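# Fit rubber backing onto pin post, then bin pin

## Task

Push a rubber backing onto the pin's post, with its broad side facing the pin, until it is fully or almost fully seated, then place the pin in the bin. A backing may be snug on the post and stall midway if pushed too gently.

## Robot and tools

Robot: two arms, left_arm (carrying a left hand) and right_arm (carrying a right hand), each with a five-finger hand. Cameras: cam_high and cam_low (fixed, 896x504) and cam_left_wrist and cam_right_wrist (on the wrists, fisheye, 672x504).

Frames. Scene frame: origin at table height, halfway between the two nominal arm bases; +z up, +x away from the robot over the table, left_arm on the +y side. Actual bases: left_arm at (+0.071, +0.352, 0) m, right_arm at (-0.069, -0.384, 0) m, each turned only slightly about z. Every hand pose, velocity, target and wrist-camera pose in the results is in that arm's own base frame; fixed cameras and the table use the scene frame.

Hand point: a point 0.15 m out from the wrist flange along the fingers and 0.05 m in front of the palm. Its +z runs along straight fingers, +y leaves the palm, +x goes across the palm away from the thumb on the right hand (toward the thumb on the left hand). Straight fingers extend 0.06-0.07 m past the point and sit 0.06 m behind it along -y. A wrist bracket on the little-finger side can collide; with fingers level the wrist can hang up to 0.11 m (palm down) or 0.23 m (palm up) below the point and reach the table first.

Row layout (used by execute_actions and move): 28 numbers, all in [-1, 1], always both arms. Left arm first: dx, dy, dz, rx, ry, rz, thumb_turn, thumb_bend, index, middle, ring, little, force_limit, speed; then the same 14 for the right arm. dx..rz are offsets, not poses: a displacement of the arm's Hand target measured from where that target stood when the action or move began, along the arm's base axes, with rotation as one rotation vector turned about the Hand target position. Scale: 1.0 = 0.6 m or 180 degrees. All six zero re-requests the current Hand target. Finger numbers are absolute targets: -1 open/straight, +1 closed; thumb_turn -1 beside the palm, +1 opposite the fingers. force_limit maps -1..+1 to about 0..10 N at the fingertip (0..15 N for the two thumb motors). speed rises from near zero at -1 to full at +0.48 and stays full up to +1; use about -0.94 or lower for a soft grip. Finger values are never 'no change': to keep a hand as is, resend the last eight hand numbers you sent (if none yet, send hand_measured plus hand_force_limit and hand_speed).

Tools:
- execute_actions(actions, cameras): actions is a list of actions; each action is up to 15 rows, one per 1/30 s step; fewer rows repeat the final row to fill 15. Every row of an action counts from the same start target. Images return only when actions is empty or cameras asks.
- move(target, speed, blend, stop_force, zero, blocking, cameras): straight-line path toward one row or a list of up to 15 rows, all offsets counted from the Hand targets at the move's start. speed in m/s, 0.002-3.6 (default 0.25), turning up to twice that in rad/s; one value or one per target. blend in m rounds corners in a list (0 = stop at each). stop_force 3-120 N ends an arm's path when its wrist sensor feels that much push against the motion; not reliable while rotating, and omit it when pulling away from a contact. zero (only with stop_force) re-zeros the sensor first (default true). blocking=false returns early; not allowed with stop_force. Max 10 s; the path does not avoid obstacles. The result adds a 'move:' line: done, off_target, moving, held, fault, plus limits=paced (pose clipped) or limits=held (steps withheld).
- wait(seconds 0-10, cameras); stop(cameras) brakes a running move; zoom_image(camera, region [x0, y0, x1, y1] in pixels, at most 504 by 504) on the latest image; show_instructions(); zero_wrist_force(arm: left_arm or right_arm); finished_scene(scene=1) ends irreversibly.

Results: end_effector_position (m), end_effector_quat_wxyz and velocities per arm; 'Hand target' is the last commanded (clipped) pose, which the next offsets build on; the hand often rests a little short of it. Wrist force/torque are along the hand's own axes, plus a peak line. Joint positions and torques, hand_measured (positions on the target scale), hand_stopped_by (moving, target, force, stalled, fault), hand_load_n (positive = finger pushed open). Step readings appear for execute_actions calls only.

Gripping: with the thumb fully opposed, objects about 0.035-0.065 m thick can be held. To grip harder, raise force_limit and send a target more closed than hand_measured. Commanded orientation is clipped to 32 degrees from the measured one each step.

Avoid: dropping anything or leaving it off the table (fails), fast impacts, pressing much past a firm contact (arms are stiff). Contact torque over a joint limit (138 N m big joints; about 17 N m wrist) or outside force near 150 N halts that arm for 10 s. Do not let the arms or hands press on each other. Motors overheat when holding loads or straining (warning at 70 °C, braking at 85 °C). Loose objects may be nudged now and then.

Each tool is called as name([rows], argument=value, ...), one row to a line, values as JSON.

Reference images:

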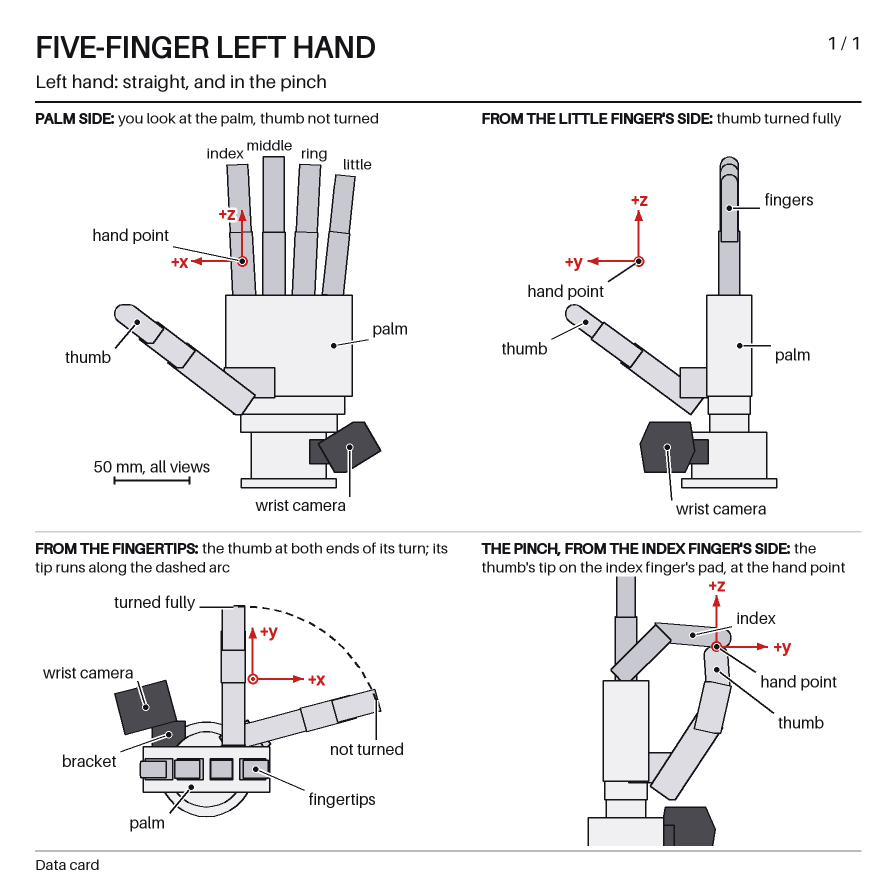

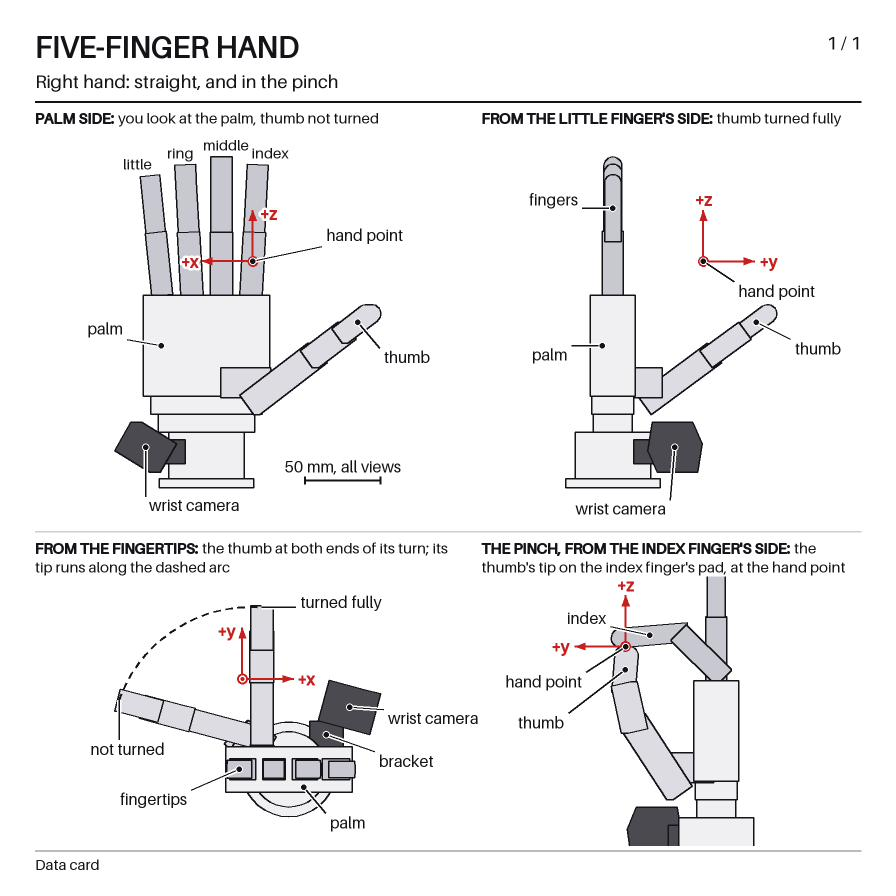

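## Session

execute_actions(actions=[])

Scene clock: 0.00 s.
left_arm: end_effector_position=(+0.6095, -0.2659, +0.2095) hand_measured=(-1.000, -1.000, -1.000, -1.000, -1.000, -1.000) hand_load_n=(+0.0, +0.0, +0.0, +0.0, +0.0, +0.0) hand_stopped_by=(target, target, target, target, target, target) hand_force_limit=0.00 hand_speed=-0.80 end_effector_quat_wxyz=(+0.169, +0.671, +0.415, -0.591) | right_arm: end_effector_position=(+0.2652, +0.3716, +0.3748) hand_measured=(-1.000, -1.000, -1.000, -1.000, -1.000, -1.000) hand_load_n=(+0.0, +0.0, +0.0, +0.0, +0.0, +0.0) hand_stopped_by=(target, target, target, target, target, target) hand_force_limit=0.00 hand_speed=-0.80 end_effector_quat_wxyz=(+0.589, -0.294, -0.651, -0.376)
Joint positions: left_arm=[3.241 -2.682 -0.797 0.664 -0.865 1.08] | right_arm=[-0.017 -1.396 2.186 2.313 0.595 -1.682]
Joint velocities: within noise
Joint torques (N m): no reading
Wrist force (N): no reading
Wrist torque (N m): no reading
Wrist force, peak (N): no reading
Hand target: left_arm +0.6095, -0.2659, +0.2095; +0.169, +0.671, +0.415, -0.591 | right_arm +0.2652, +0.3716, +0.3748; +0.589, -0.294, -0.651, -0.376

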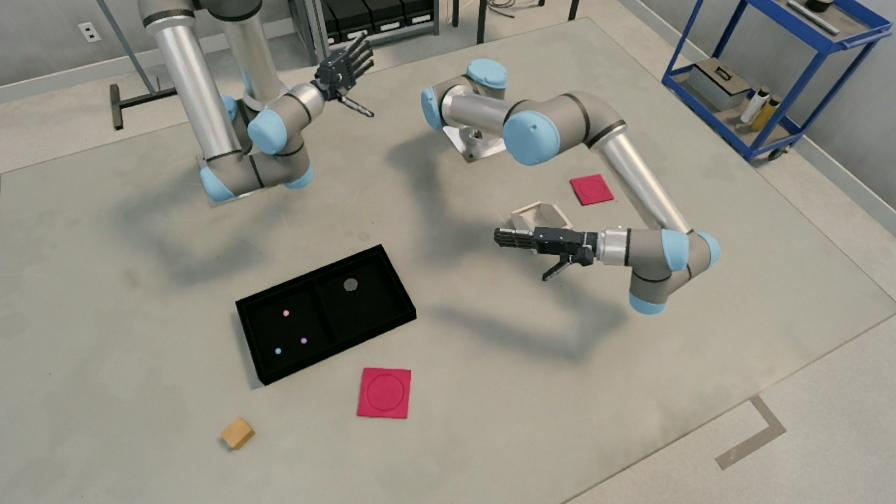

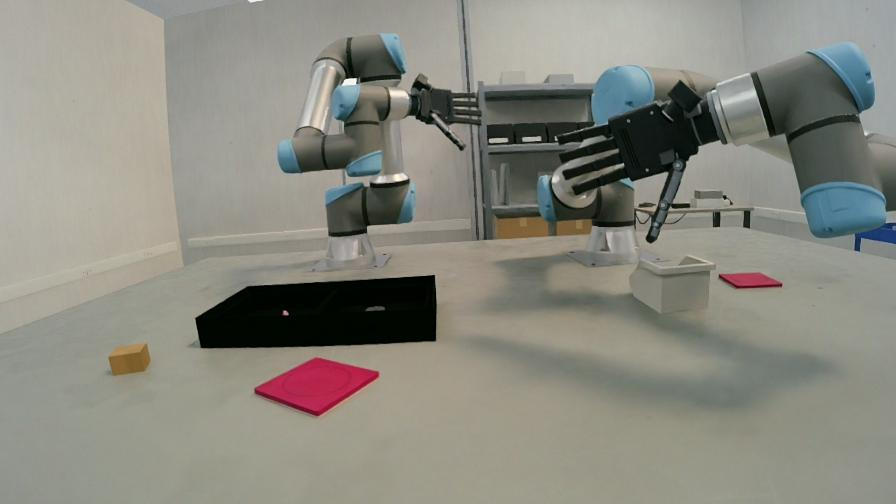

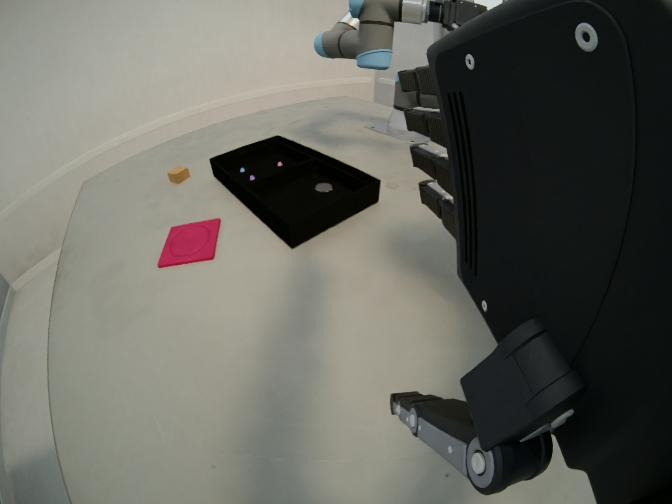

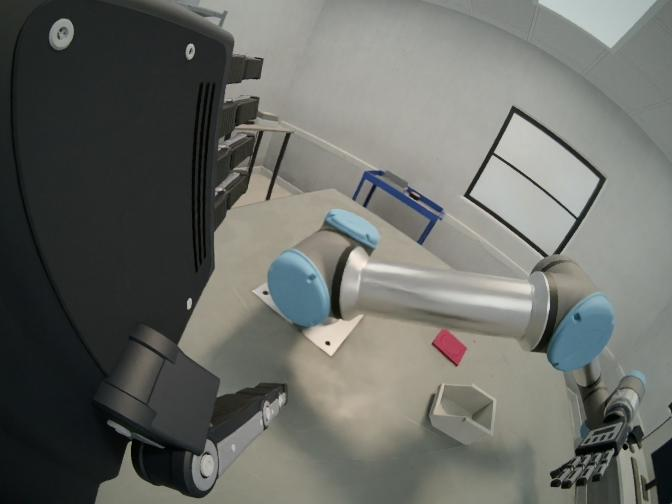

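zoom_image(camera="cam_high", region=[200, 230, 440, 460])

zoom_image(camera="cam_low", region=[80, 250, 460, 430])

zoom_image(camera="cam_left_wrist", region=[150, 120, 400, 290])

zoom_image(camera="cam_high", region=[460, 140, 700, 320])

Scaled by 2.100.

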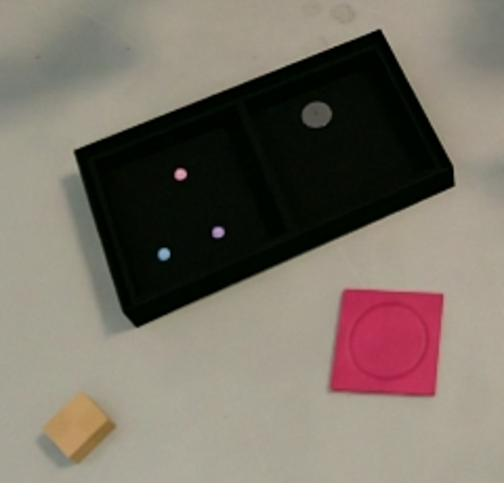

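Scaled by 1.326.

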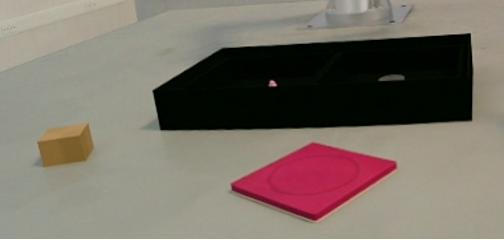

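Scaled by 2.016 from the camera's 672x504 image, which has a finer 960x720 frame.

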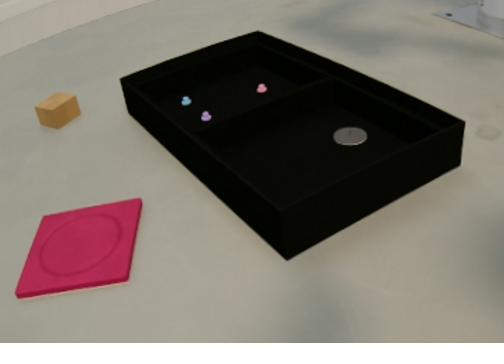

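Scaled by 2.100.

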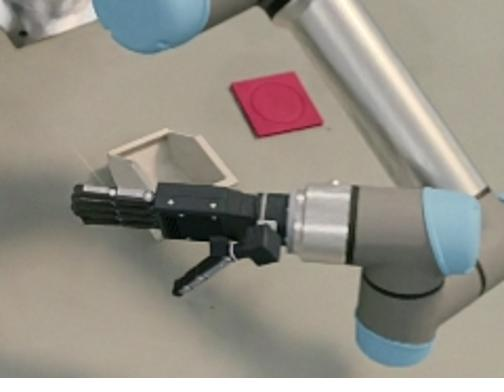

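zoom_image(camera="cam_high", region=[320, 265, 380, 310])

zoom_image(camera="cam_high", region=[255, 295, 335, 365])

zoom_image(camera="cam_left_wrist", region=[230, 150, 300, 190])

zoom_image(camera="cam_left_wrist", region=[290, 165, 360, 205])

zoom_image(camera="cam_low", region=[620, 240, 800, 330])

zoom_image(camera="cam_right_wrist", region=[400, 310, 520, 460])

Scaled by 8.400.

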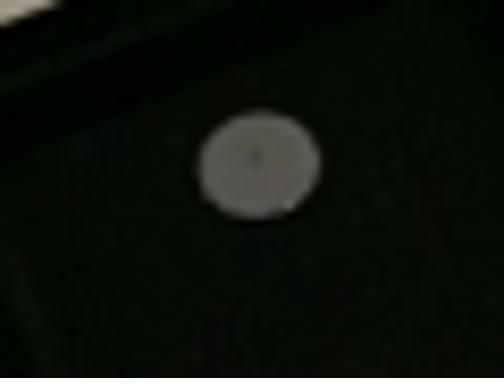

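Scaled by 6.300.

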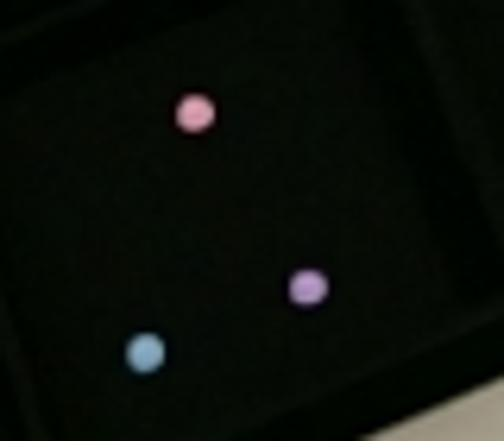

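Scaled by 7.200 from the camera's 672x504 image, which has a finer 960x720 frame.

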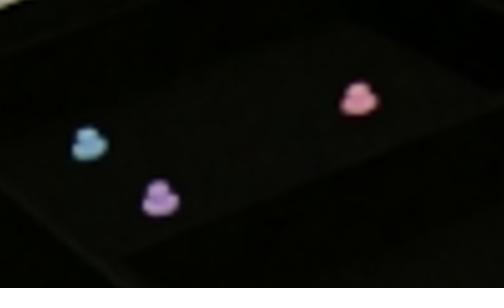

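Scaled by 7.200 from the camera's 672x504 image, which has a finer 960x720 frame.

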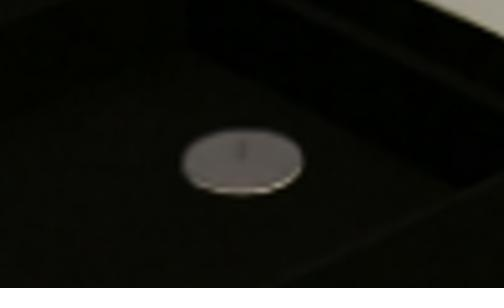

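Scaled by 2.800.

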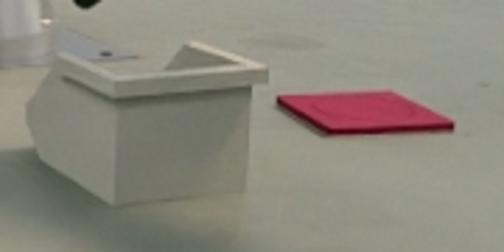

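Scaled by 3.360 from the camera's 672x504 image, which has a finer 960x720 frame.

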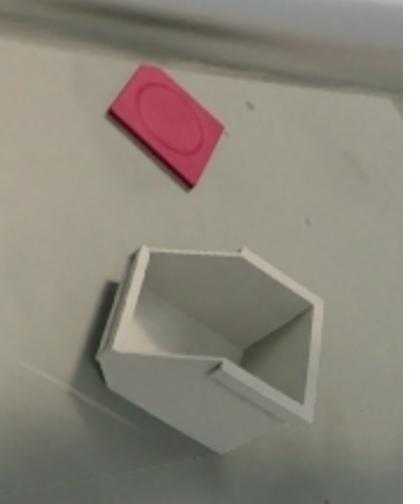

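zoom_image(camera="cam_high", region=[120, 0, 380, 220])

zoom_image(camera="cam_high", region=[400, 40, 620, 200])

zoom_image(camera="cam_high", region=[480, 200, 720, 330])

zoom_image(camera="cam_low", region=[260, 20, 500, 290])

zoom_image(camera="cam_low", region=[520, 40, 896, 320])

Scaled by 1.938.

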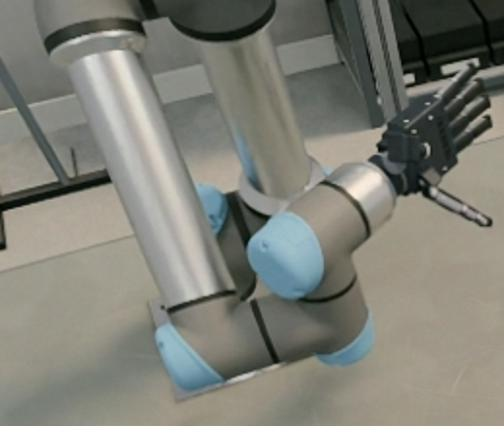

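Scaled by 2.291.

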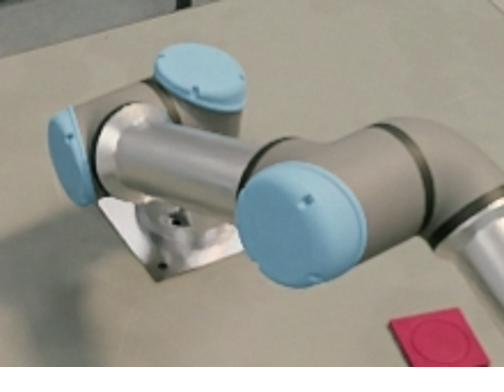

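Scaled by 2.100.

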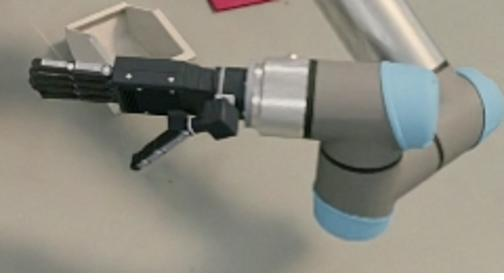

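Scaled by 1.867.

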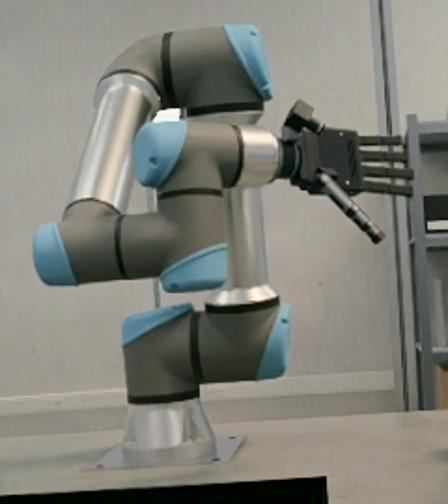

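Scaled by 1.340.

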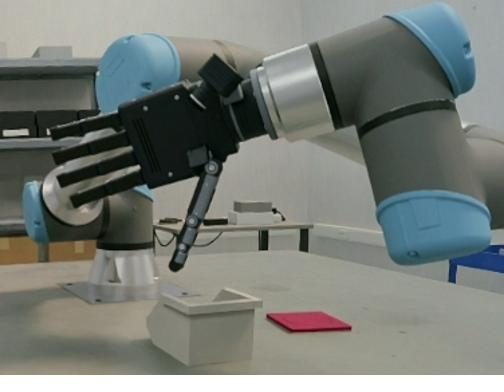

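move([
  [0.017, 0.85, 0.2, 0, 0, 0.25, -1, -1, -1, -1, -1, -1, 0, -0.8, 0.237, -0.22, -0.03, 0.059, -0.519, 0.253, 0.8, -1, -0.2, 1, 1, 1, 0, 0],
  [0.017, 0.85, 0.2, 0, 0, 0.25, -1, -1, -1, -1, -1, -1, 0, -0.8, 0.475, -0.45, -0.125, 0.133, 0.704, -0.644, 0.8, -1, -0.2, 1, 1, 1, 0, 0],
], blend=[0.05, 0], speed=0.35, cameras=["all"])

Scene clock: 44.03 s.
left_arm: end_effector_position=(+0.6197, +0.2441, +0.3295) hand_measured=(-1.000, -1.000, -1.000, -1.000, -1.000, -1.000) hand_load_n=(+0.5, +0.0, +0.0, +0.0, +0.0, +0.0) hand_stopped_by=(target, target, target, target, target, target) hand_force_limit=0.00 hand_speed=-0.80 end_effector_quat_wxyz=(+0.382, +0.461, +0.640, -0.481) | right_arm: end_effector_position=(+0.5502, +0.1016, +0.2998) hand_measured=(+0.800, -1.000, -0.200, +1.000, +1.000, +1.000) hand_load_n=(+0.0, +0.0, +0.0, +0.0, +0.0, +0.0) hand_stopped_by=(target, target, target, target, target, target) hand_force_limit=0.00 hand_speed=0.00 end_effector_quat_wxyz=(-0.299, +0.645, -0.641, +0.290)
Joint positions: left_arm=[4.027 -2.592 -0.661 0.438 -0.865 1.08] | right_arm=[-0.168 -1.436 1.436 0.72 1.431 -3.252]
Joint torques (N m): left_arm=[9.53 52.86 25.87 -4.29 -0.43 -1.75] | right_arm=[-9.15 -40.04 -5.86 -1.18 -1.14 -1.54]
Wrist force (N): left_arm=[-0.4 0.0 -0.1] | right_arm=[0.5 1.2 0.9]
Wrist torque (N m): left_arm=[0.01 0.08 -0.05] | right_arm=[0.22 -0.01 0.08]
Wrist force, peak (N): left_arm=[-0.2 1.0 0.8] | right_arm=[0.8 1.3 1.4]
Hand target: left_arm +0.6197, +0.2441, +0.3295; +0.382, +0.461, +0.640, -0.481 | right_arm +0.5502, +0.1016, +0.2998; -0.299, +0.645, -0.641, +0.290
Off the commanded pose: left_arm 0.000 m, 0 deg | right_arm 0.000 m, 0 deg.
move: done

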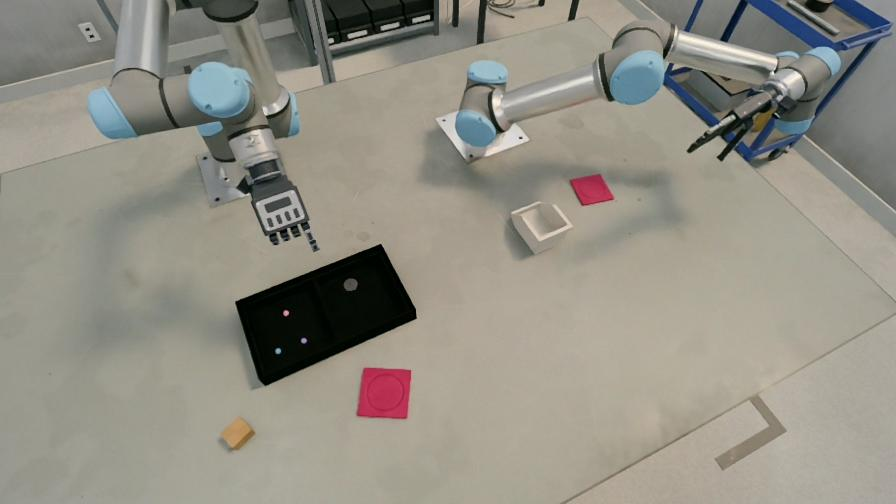

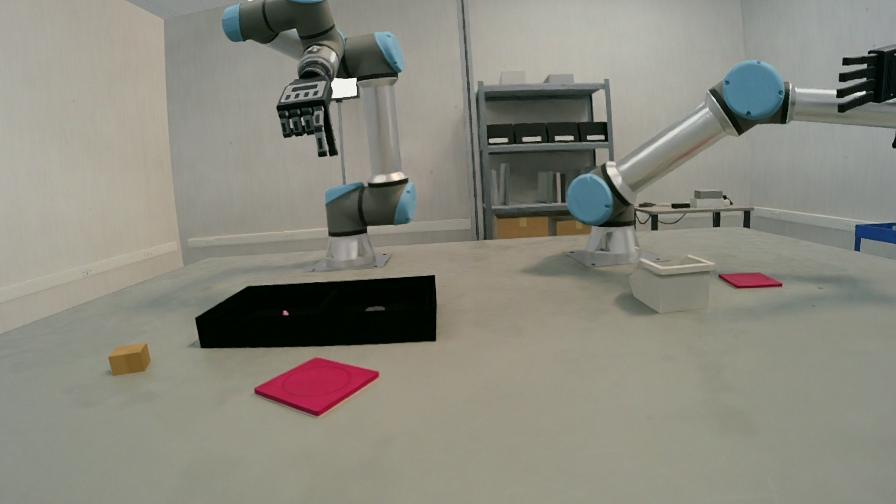

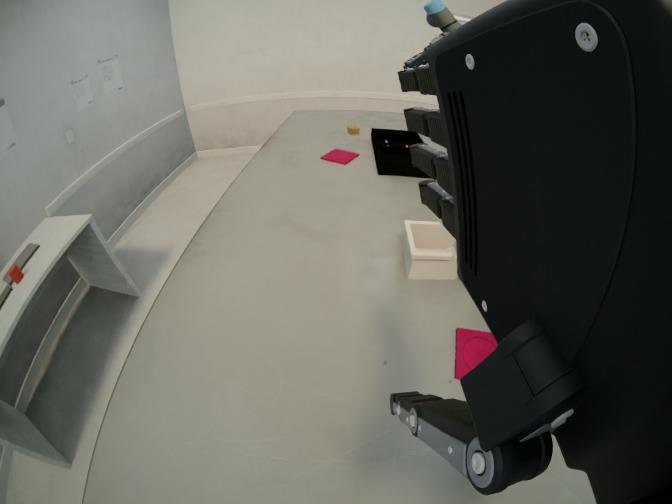

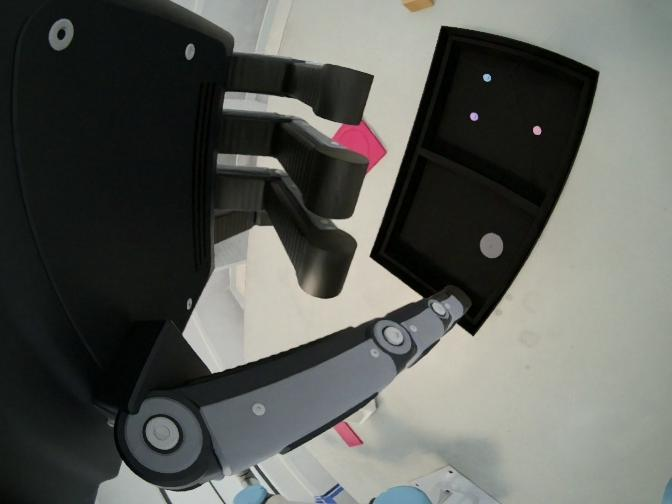

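zoom_image(camera="cam_high", region=[420, 50, 560, 180])

zoom_image(camera="cam_high", region=[180, 100, 340, 260])

zoom_image(camera="cam_right_wrist", region=[360, 10, 620, 350])

zoom_image(camera="cam_right_wrist", region=[450, 205, 530, 285])

Scaled by 3.600.

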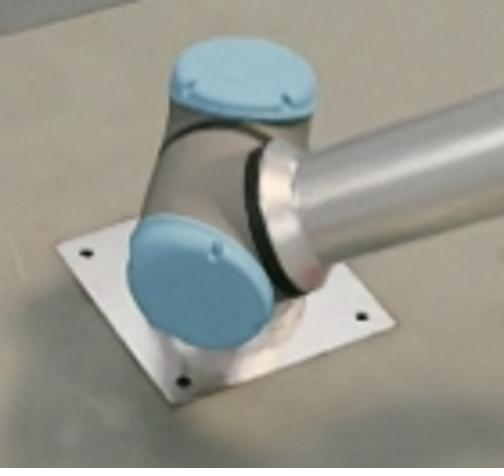

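Scaled by 3.150.

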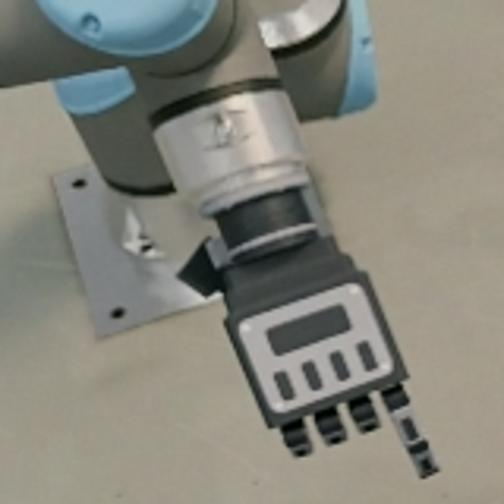

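Scaled by 1.482 from the camera's 672x504 image, which has a finer 960x720 frame.

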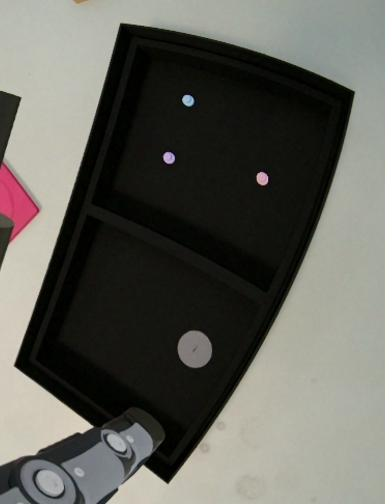

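Scaled by 6.300 from the camera's 672x504 image, which has a finer 960x720 frame.

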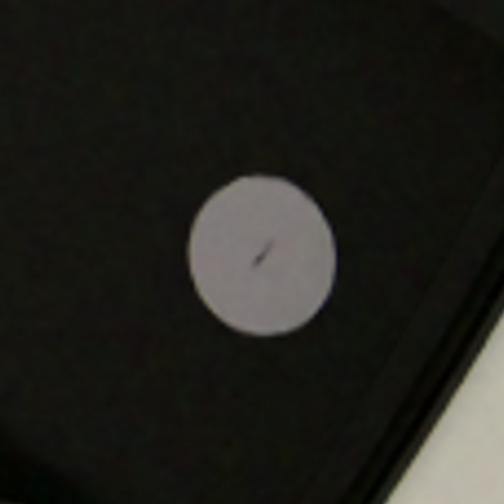

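execute_actions([
  [[0,0,0,0,0,0,-1,-1,-1,-1,-1,-1,0,-0.8,0,0,0,0,0,0,0.8,-0.3,0.2,1,1,1,-0.4,0.2]],
  [[0,0,0,0,0,0,-1,-1,-1,-1,-1,-1,0,-0.8,0,0,0,0,0,0,0.8,-0.3,0.2,1,1,1,-0.4,0.2]],
], cameras=["cam_right_wrist", "cam_low"])

zoom_image(camera="cam_right_wrist", region=[200, 20, 540, 420])

zoom_image(camera="cam_low", region=[250, 20, 400, 180])

Scene clock: 58.73 s.
left_arm: end_effector_position=(+0.6197, +0.2441, +0.3295) hand_measured=(-1.000, -1.000, -1.000, -1.000, -1.000, -1.000) hand_load_n=(+0.0, +0.0, +0.0, +0.0, +0.0, +0.0) hand_stopped_by=(target, target, target, target, target, target) hand_force_limit=0.00 hand_speed=-0.80 end_effector_quat_wxyz=(+0.382, +0.461, +0.640, -0.481) | right_arm: end_effector_position=(+0.5502, +0.1016, +0.2998) hand_measured=(+0.800, -0.326, +0.200, +1.000, +1.000, +1.000) hand_load_n=(+9.5, +5.5, +0.0, -1.5, +0.0, +0.0) hand_stopped_by=(target, force, target, target, target, target) hand_force_limit=-0.40 hand_speed=0.20 end_effector_quat_wxyz=(-0.299, +0.645, -0.641, +0.290)
Joint positions: left_arm=[4.027 -2.592 -0.661 0.438 -0.865 1.08] | right_arm=[-0.168 -1.436 1.436 0.72 1.431 -3.252]
Joint torques (N m): left_arm=[8.4 53.2 26.32 -4.5 -0.29 -1.78] | right_arm=[-8.89 -37.88 -8.9 -0.46 -0.59 -0.51]
Wrist force (N): left_arm=[-0.1 0.2 -0.1] | right_arm=[0.3 0.9 0.8]
Wrist torque (N m): left_arm=[0.04 0.04 -0.05] | right_arm=[0.18 0.02 0.07]
Wrist force, peak (N): left_arm=[-0.3 0.2 -0.2] | right_arm=[0.8 1.5 1.1]
Hand target: left_arm +0.6197, +0.2441, +0.3295; +0.382, +0.461, +0.640, -0.481 | right_arm +0.5502, +0.1016, +0.2998; -0.299, +0.645, -0.641, +0.290
Off the commanded pose: left_arm 0.000 m, 0 deg | right_arm 0.000 m, 0 deg.
Step readings (end_effector_position of left_arm | right_arm):
0: (+0.6197, +0.2441, +0.3295) | (+0.5502, +0.1016, +0.2998)
1: (+0.6197, +0.2441, +0.3295) | (+0.5502, +0.1016, +0.2998)
2: (+0.6197, +0.2441, +0.3295) | (+0.5502, +0.1016, +0.2998)
4: (+0.6197, +0.2441, +0.3295) | (+0.5502, +0.1016, +0.2998)
8: (+0.6197, +0.2441, +0.3295) | (+0.5502, +0.1016, +0.2998)
15: (+0.6197, +0.2441, +0.3295) | (+0.5502, +0.1016, +0.2998)
16: (+0.6197, +0.2441, +0.3295) | (+0.5502, +0.1016, +0.2998)
17: (+0.6197, +0.2441, +0.3295) | (+0.5502, +0.1016, +0.2998)
19: (+0.6197, +0.2441, +0.3295) | (+0.5502, +0.1016, +0.2998)
23: (+0.6197, +0.2441, +0.3295) | (+0.5502, +0.1016, +0.2998)
30: (+0.6197, +0.2441, +0.3295) | (+0.5502, +0.1016, +0.2998)
Images, in order (width x height): cam_low 896x504, cam_right_wrist 672x504.

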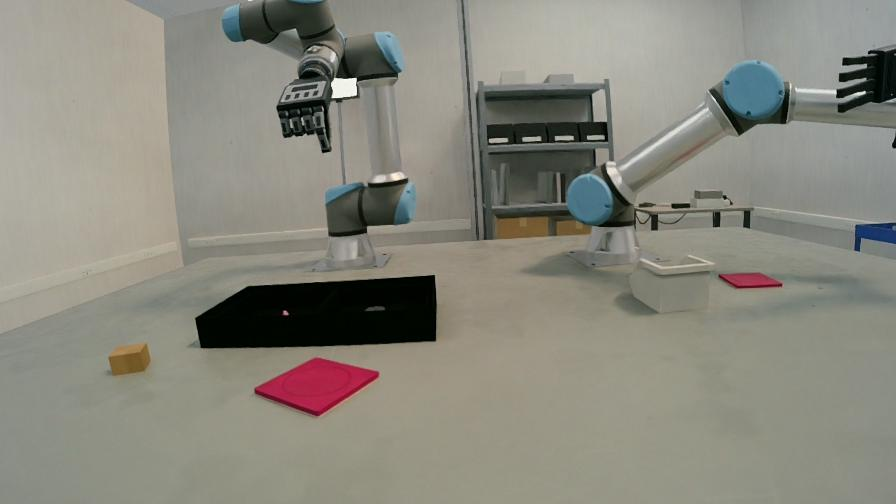

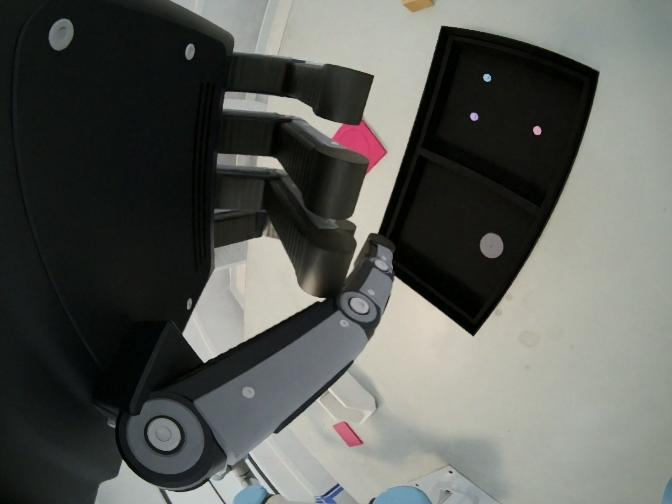

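Scaled by 1.260 from the camera's 672x504 image, which has a finer 960x720 frame.

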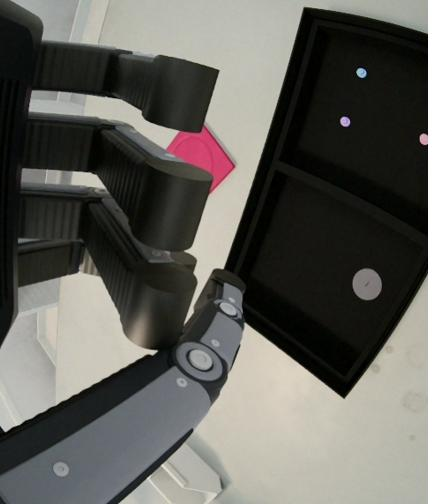

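Scaled by 3.150.

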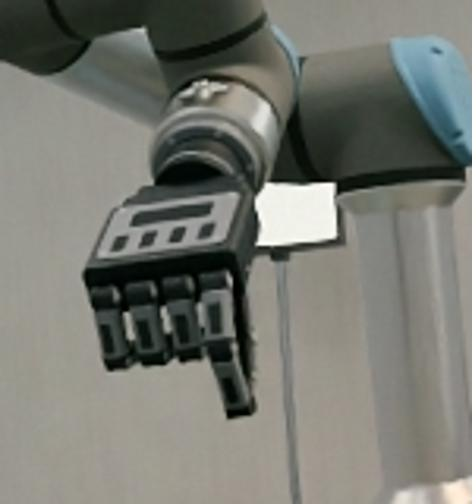

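execute_actions([
  [[0,0,0,0,0,0,-1,-1,-1,-1,-1,-1,0,-0.8,0,0,0,0,0,0,0.8,-0.8,0.2,-1,-1,-1,-0.4,0.4]],
  [[0,0,0,0,0,0,-1,-1,-1,-1,-1,-1,0,-0.8,0,0,0,0,0,0,0.8,-0.3,0.25,-1,-1,-1,-0.4,0.4]],
], cameras=["cam_right_wrist", "cam_low"])

zoom_image(camera="cam_right_wrist", region=[200, 20, 540, 420])

zoom_image(camera="cam_low", region=[250, 20, 400, 180])

Scene clock: 65.33 s.
left_arm: end_effector_position=(+0.6197, +0.2441, +0.3295) hand_measured=(-1.000, -1.000, -1.000, -1.000, -1.000, -1.000) hand_load_n=(+0.0, +0.0, +0.0, +0.0, +0.0, +0.0) hand_stopped_by=(target, target, target, target, target, target) hand_force_limit=0.00 hand_speed=-0.80 end_effector_quat_wxyz=(+0.382, +0.461, +0.640, -0.481) | right_arm: end_effector_position=(+0.5502, +0.1016, +0.2998) hand_measured=(+0.800, -0.300, +0.250, -1.000, -1.000, -1.000) hand_load_n=(+0.0, +0.0, +0.0, +0.0, +0.0, +0.0) hand_stopped_by=(target, target, target, target, target, target) hand_force_limit=-0.40 hand_speed=0.40 end_effector_quat_wxyz=(-0.299, +0.645, -0.641, +0.290)
Joint positions: left_arm=[4.027 -2.592 -0.661 0.438 -0.865 1.08] | right_arm=[-0.168 -1.436 1.436 0.72 1.431 -3.252]
Joint torques (N m): left_arm=[9.15 52.05 26.1 -4.36 -0.41 -1.69] | right_arm=[-7.33 -37.84 -18.66 1.11 0.7 0.97]
Wrist force (N): left_arm=[0.1 0.0 -0.2] | right_arm=[0.6 1.2 1.0]
Wrist torque (N m): left_arm=[0.02 0.01 -0.03] | right_arm=[0.18 -0.03 0.09]
Wrist force, peak (N): left_arm=[-0.2 0.3 -0.1] | right_arm=[0.8 1.5 1.2]
Hand target: left_arm +0.6197, +0.2441, +0.3295; +0.382, +0.461, +0.640, -0.481 | right_arm +0.5502, +0.1016, +0.2998; -0.299, +0.645, -0.641, +0.290
Off the commanded pose: left_arm 0.000 m, 0 deg | right_arm 0.000 m, 0 deg.
Step readings (end_effector_position of left_arm | right_arm):
0: (+0.6197, +0.2441, +0.3295) | (+0.5502, +0.1016, +0.2998)
1: (+0.6197, +0.2441, +0.3295) | (+0.5502, +0.1016, +0.2998)
2: (+0.6197, +0.2441, +0.3295) | (+0.5502, +0.1016, +0.2998)
4: (+0.6197, +0.2441, +0.3295) | (+0.5502, +0.1016, +0.2998)
8: (+0.6197, +0.2441, +0.3295) | (+0.5502, +0.1016, +0.2998)
15: (+0.6197, +0.2441, +0.3295) | (+0.5502, +0.1016, +0.2998)
16: (+0.6197, +0.2441, +0.3295) | (+0.5502, +0.1016, +0.2998)
17: (+0.6197, +0.2441, +0.3295) | (+0.5502, +0.1016, +0.2998)
19: (+0.6197, +0.2441, +0.3295) | (+0.5502, +0.1016, +0.2998)
23: (+0.6197, +0.2441, +0.3295) | (+0.5502, +0.1016, +0.2998)
30: (+0.6197, +0.2441, +0.3295) | (+0.5502, +0.1016, +0.2998)
Images, in order (width x height): cam_low 896x504, cam_right_wrist 672x504.

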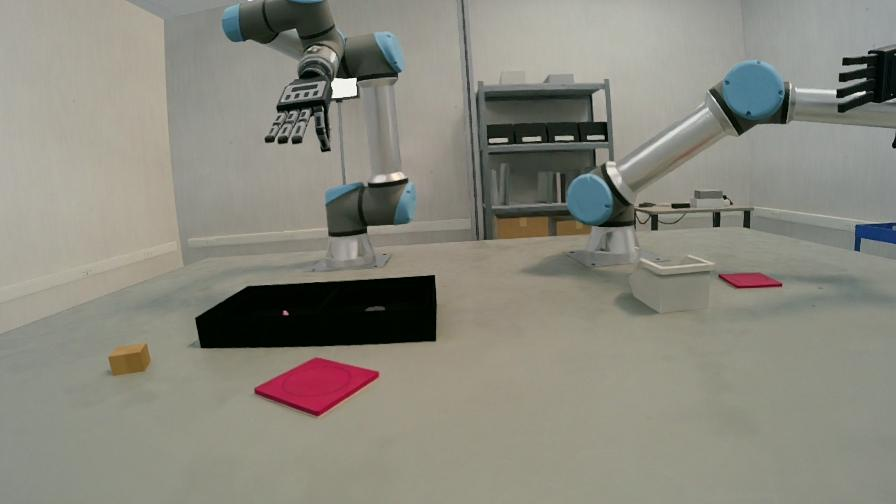

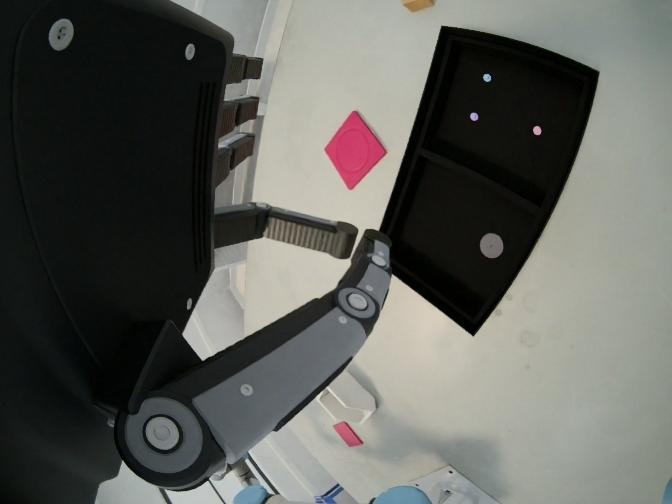

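Scaled by 1.260 from the camera's 672x504 image, which has a finer 960x720 frame.

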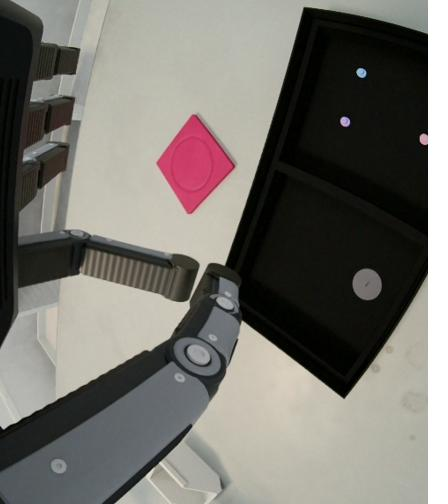

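Scaled by 3.150.

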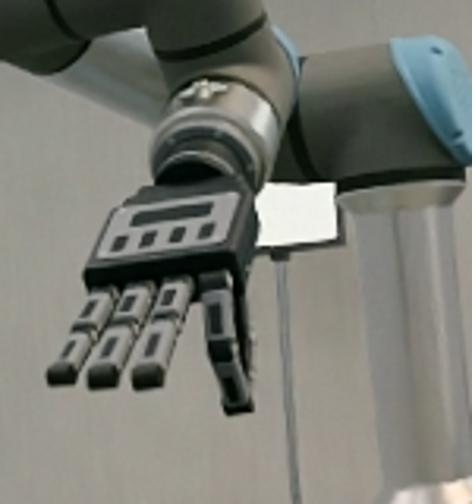

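zoom_image(camera="cam_low", region=[300, 100, 350, 160])

zoom_image(camera="cam_right_wrist", region=[320, 210, 410, 300])

Scaled by 8.400.

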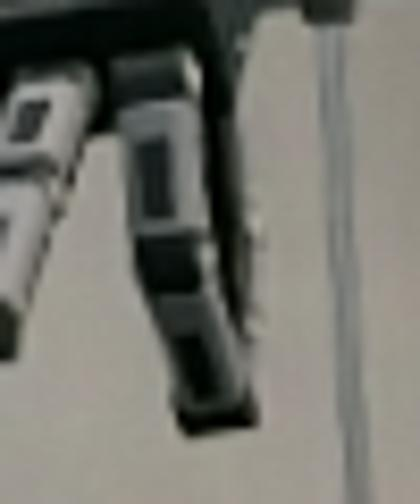

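Scaled by 5.600 from the camera's 672x504 image, which has a finer 960x720 frame.

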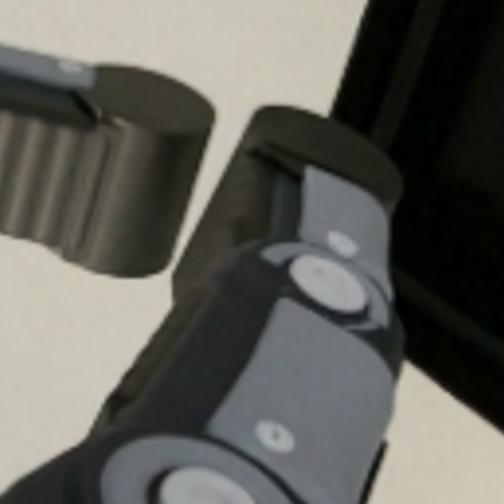

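execute_actions([
  [[0,0,0,0,0,0,-1,-1,-1,-1,-1,-1,0,-0.8,0,0,0,0,0,0,0.8,-0.25,0.6,-1,-1,-1,-0.8,-0.3]],
  [[0,0,0,0,0,0,-1,-1,-1,-1,-1,-1,0,-0.8,0,0,0,0,0,0,0.8,-0.25,0.6,-1,-1,-1,-0.8,-0.3]],
], cameras=["cam_right_wrist", "cam_low"])

zoom_image(camera="cam_right_wrist", region=[320, 190, 420, 290])

zoom_image(camera="cam_low", region=[290, 90, 350, 160])

Scene clock: 72.80 s.
left_arm: end_effector_position=(+0.6197, +0.2441, +0.3295) hand_measured=(-1.000, -1.000, -1.000, -1.000, -1.000, -1.000) hand_load_n=(+0.0, +0.0, +0.0, +0.0, +0.0, -0.5) hand_stopped_by=(target, target, target, target, target, target) hand_force_limit=0.00 hand_speed=-0.80 end_effector_quat_wxyz=(+0.382, +0.461, +0.640, -0.481) | right_arm: end_effector_position=(+0.5502, +0.1016, +0.2998) hand_measured=(+0.800, -0.256, +0.338, -1.000, -1.000, -1.000) hand_load_n=(+0.0, +6.5, +15.5, +0.0, +0.0, +0.0) hand_stopped_by=(target, force, force, target, target, target) hand_force_limit=-0.80 hand_speed=-0.30 end_effector_quat_wxyz=(-0.299, +0.645, -0.641, +0.290)
Joint positions: left_arm=[4.027 -2.592 -0.661 0.438 -0.865 1.08] | right_arm=[-0.168 -1.436 1.436 0.72 1.431 -3.252]
Joint torques (N m): left_arm=[8.55 51.66 25.87 -4.44 -0.17 -1.73] | right_arm=[-5 -36.19 -28.31 2.47 0.71 1.06]
Wrist force (N): left_arm=[-0.1 -0.1 0.0] | right_arm=[0.3 1.3 1.1]
Wrist torque (N m): left_arm=[-0.01 0.04 -0.03] | right_arm=[0.20 0.01 0.08]
Wrist force, peak (N): left_arm=[-0.1 0.3 -0.3] | right_arm=[0.7 1.6 1.2]
Hand target: left_arm +0.6197, +0.2441, +0.3295; +0.382, +0.461, +0.640, -0.481 | right_arm +0.5502, +0.1016, +0.2998; -0.299, +0.645, -0.641, +0.290
Off the commanded pose: left_arm 0.000 m, 0 deg | right_arm 0.000 m, 0 deg.
Step readings (end_effector_position of left_arm | right_arm):
0: (+0.6197, +0.2441, +0.3295) | (+0.5502, +0.1016, +0.2998)
1: (+0.6197, +0.2441, +0.3295) | (+0.5502, +0.1016, +0.2998)
2: (+0.6197, +0.2441, +0.3295) | (+0.5502, +0.1016, +0.2998)
4: (+0.6197, +0.2441, +0.3295) | (+0.5502, +0.1016, +0.2998)
8: (+0.6197, +0.2441, +0.3295) | (+0.5502, +0.1016, +0.2998)
15: (+0.6197, +0.2441, +0.3295) | (+0.5502, +0.1016, +0.2998)
16: (+0.6197, +0.2441, +0.3295) | (+0.5502, +0.1016, +0.2998)
17: (+0.6197, +0.2441, +0.3295) | (+0.5502, +0.1016, +0.2998)
19: (+0.6197, +0.2441, +0.3295) | (+0.5502, +0.1016, +0.2998)
23: (+0.6197, +0.2441, +0.3295) | (+0.5502, +0.1016, +0.2998)
30: (+0.6197, +0.2441, +0.3295) | (+0.5502, +0.1016, +0.2998)
Images, in order (width x height): cam_low 896x504, cam_right_wrist 672x504.

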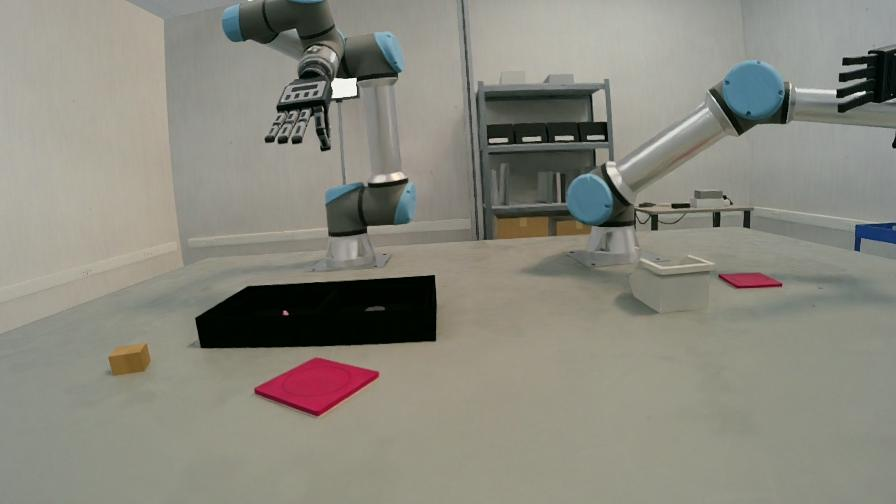

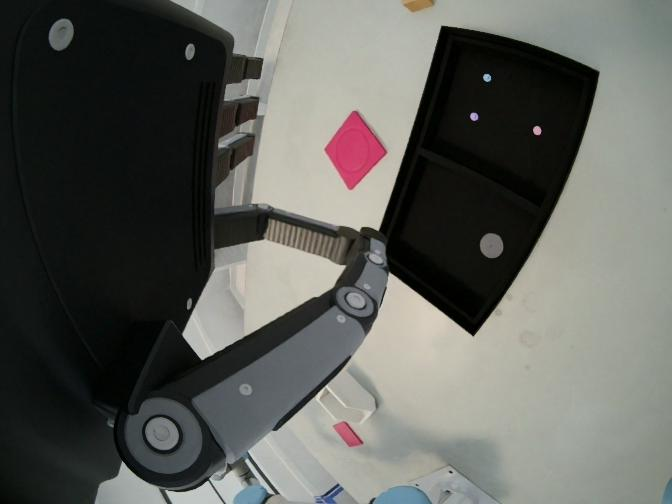

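Scaled by 5.040 from the camera's 672x504 image, which has a finer 960x720 frame.

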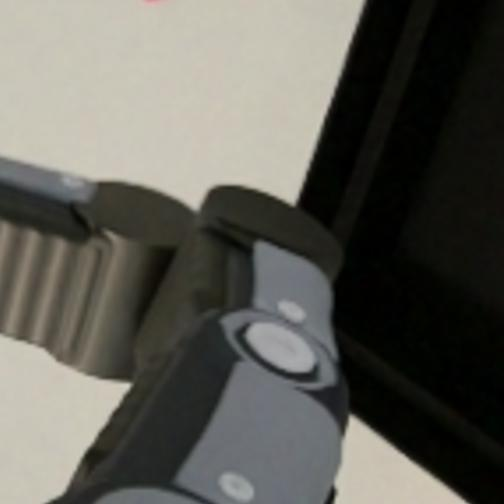

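Scaled by 7.200.

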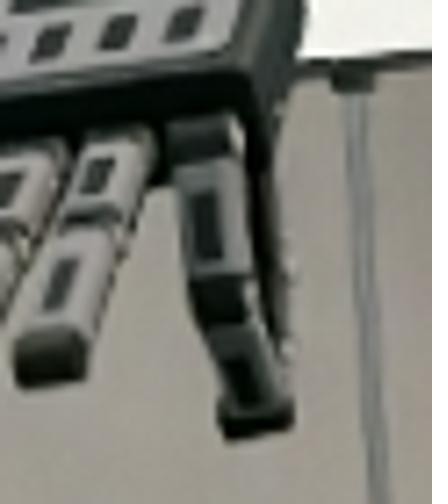

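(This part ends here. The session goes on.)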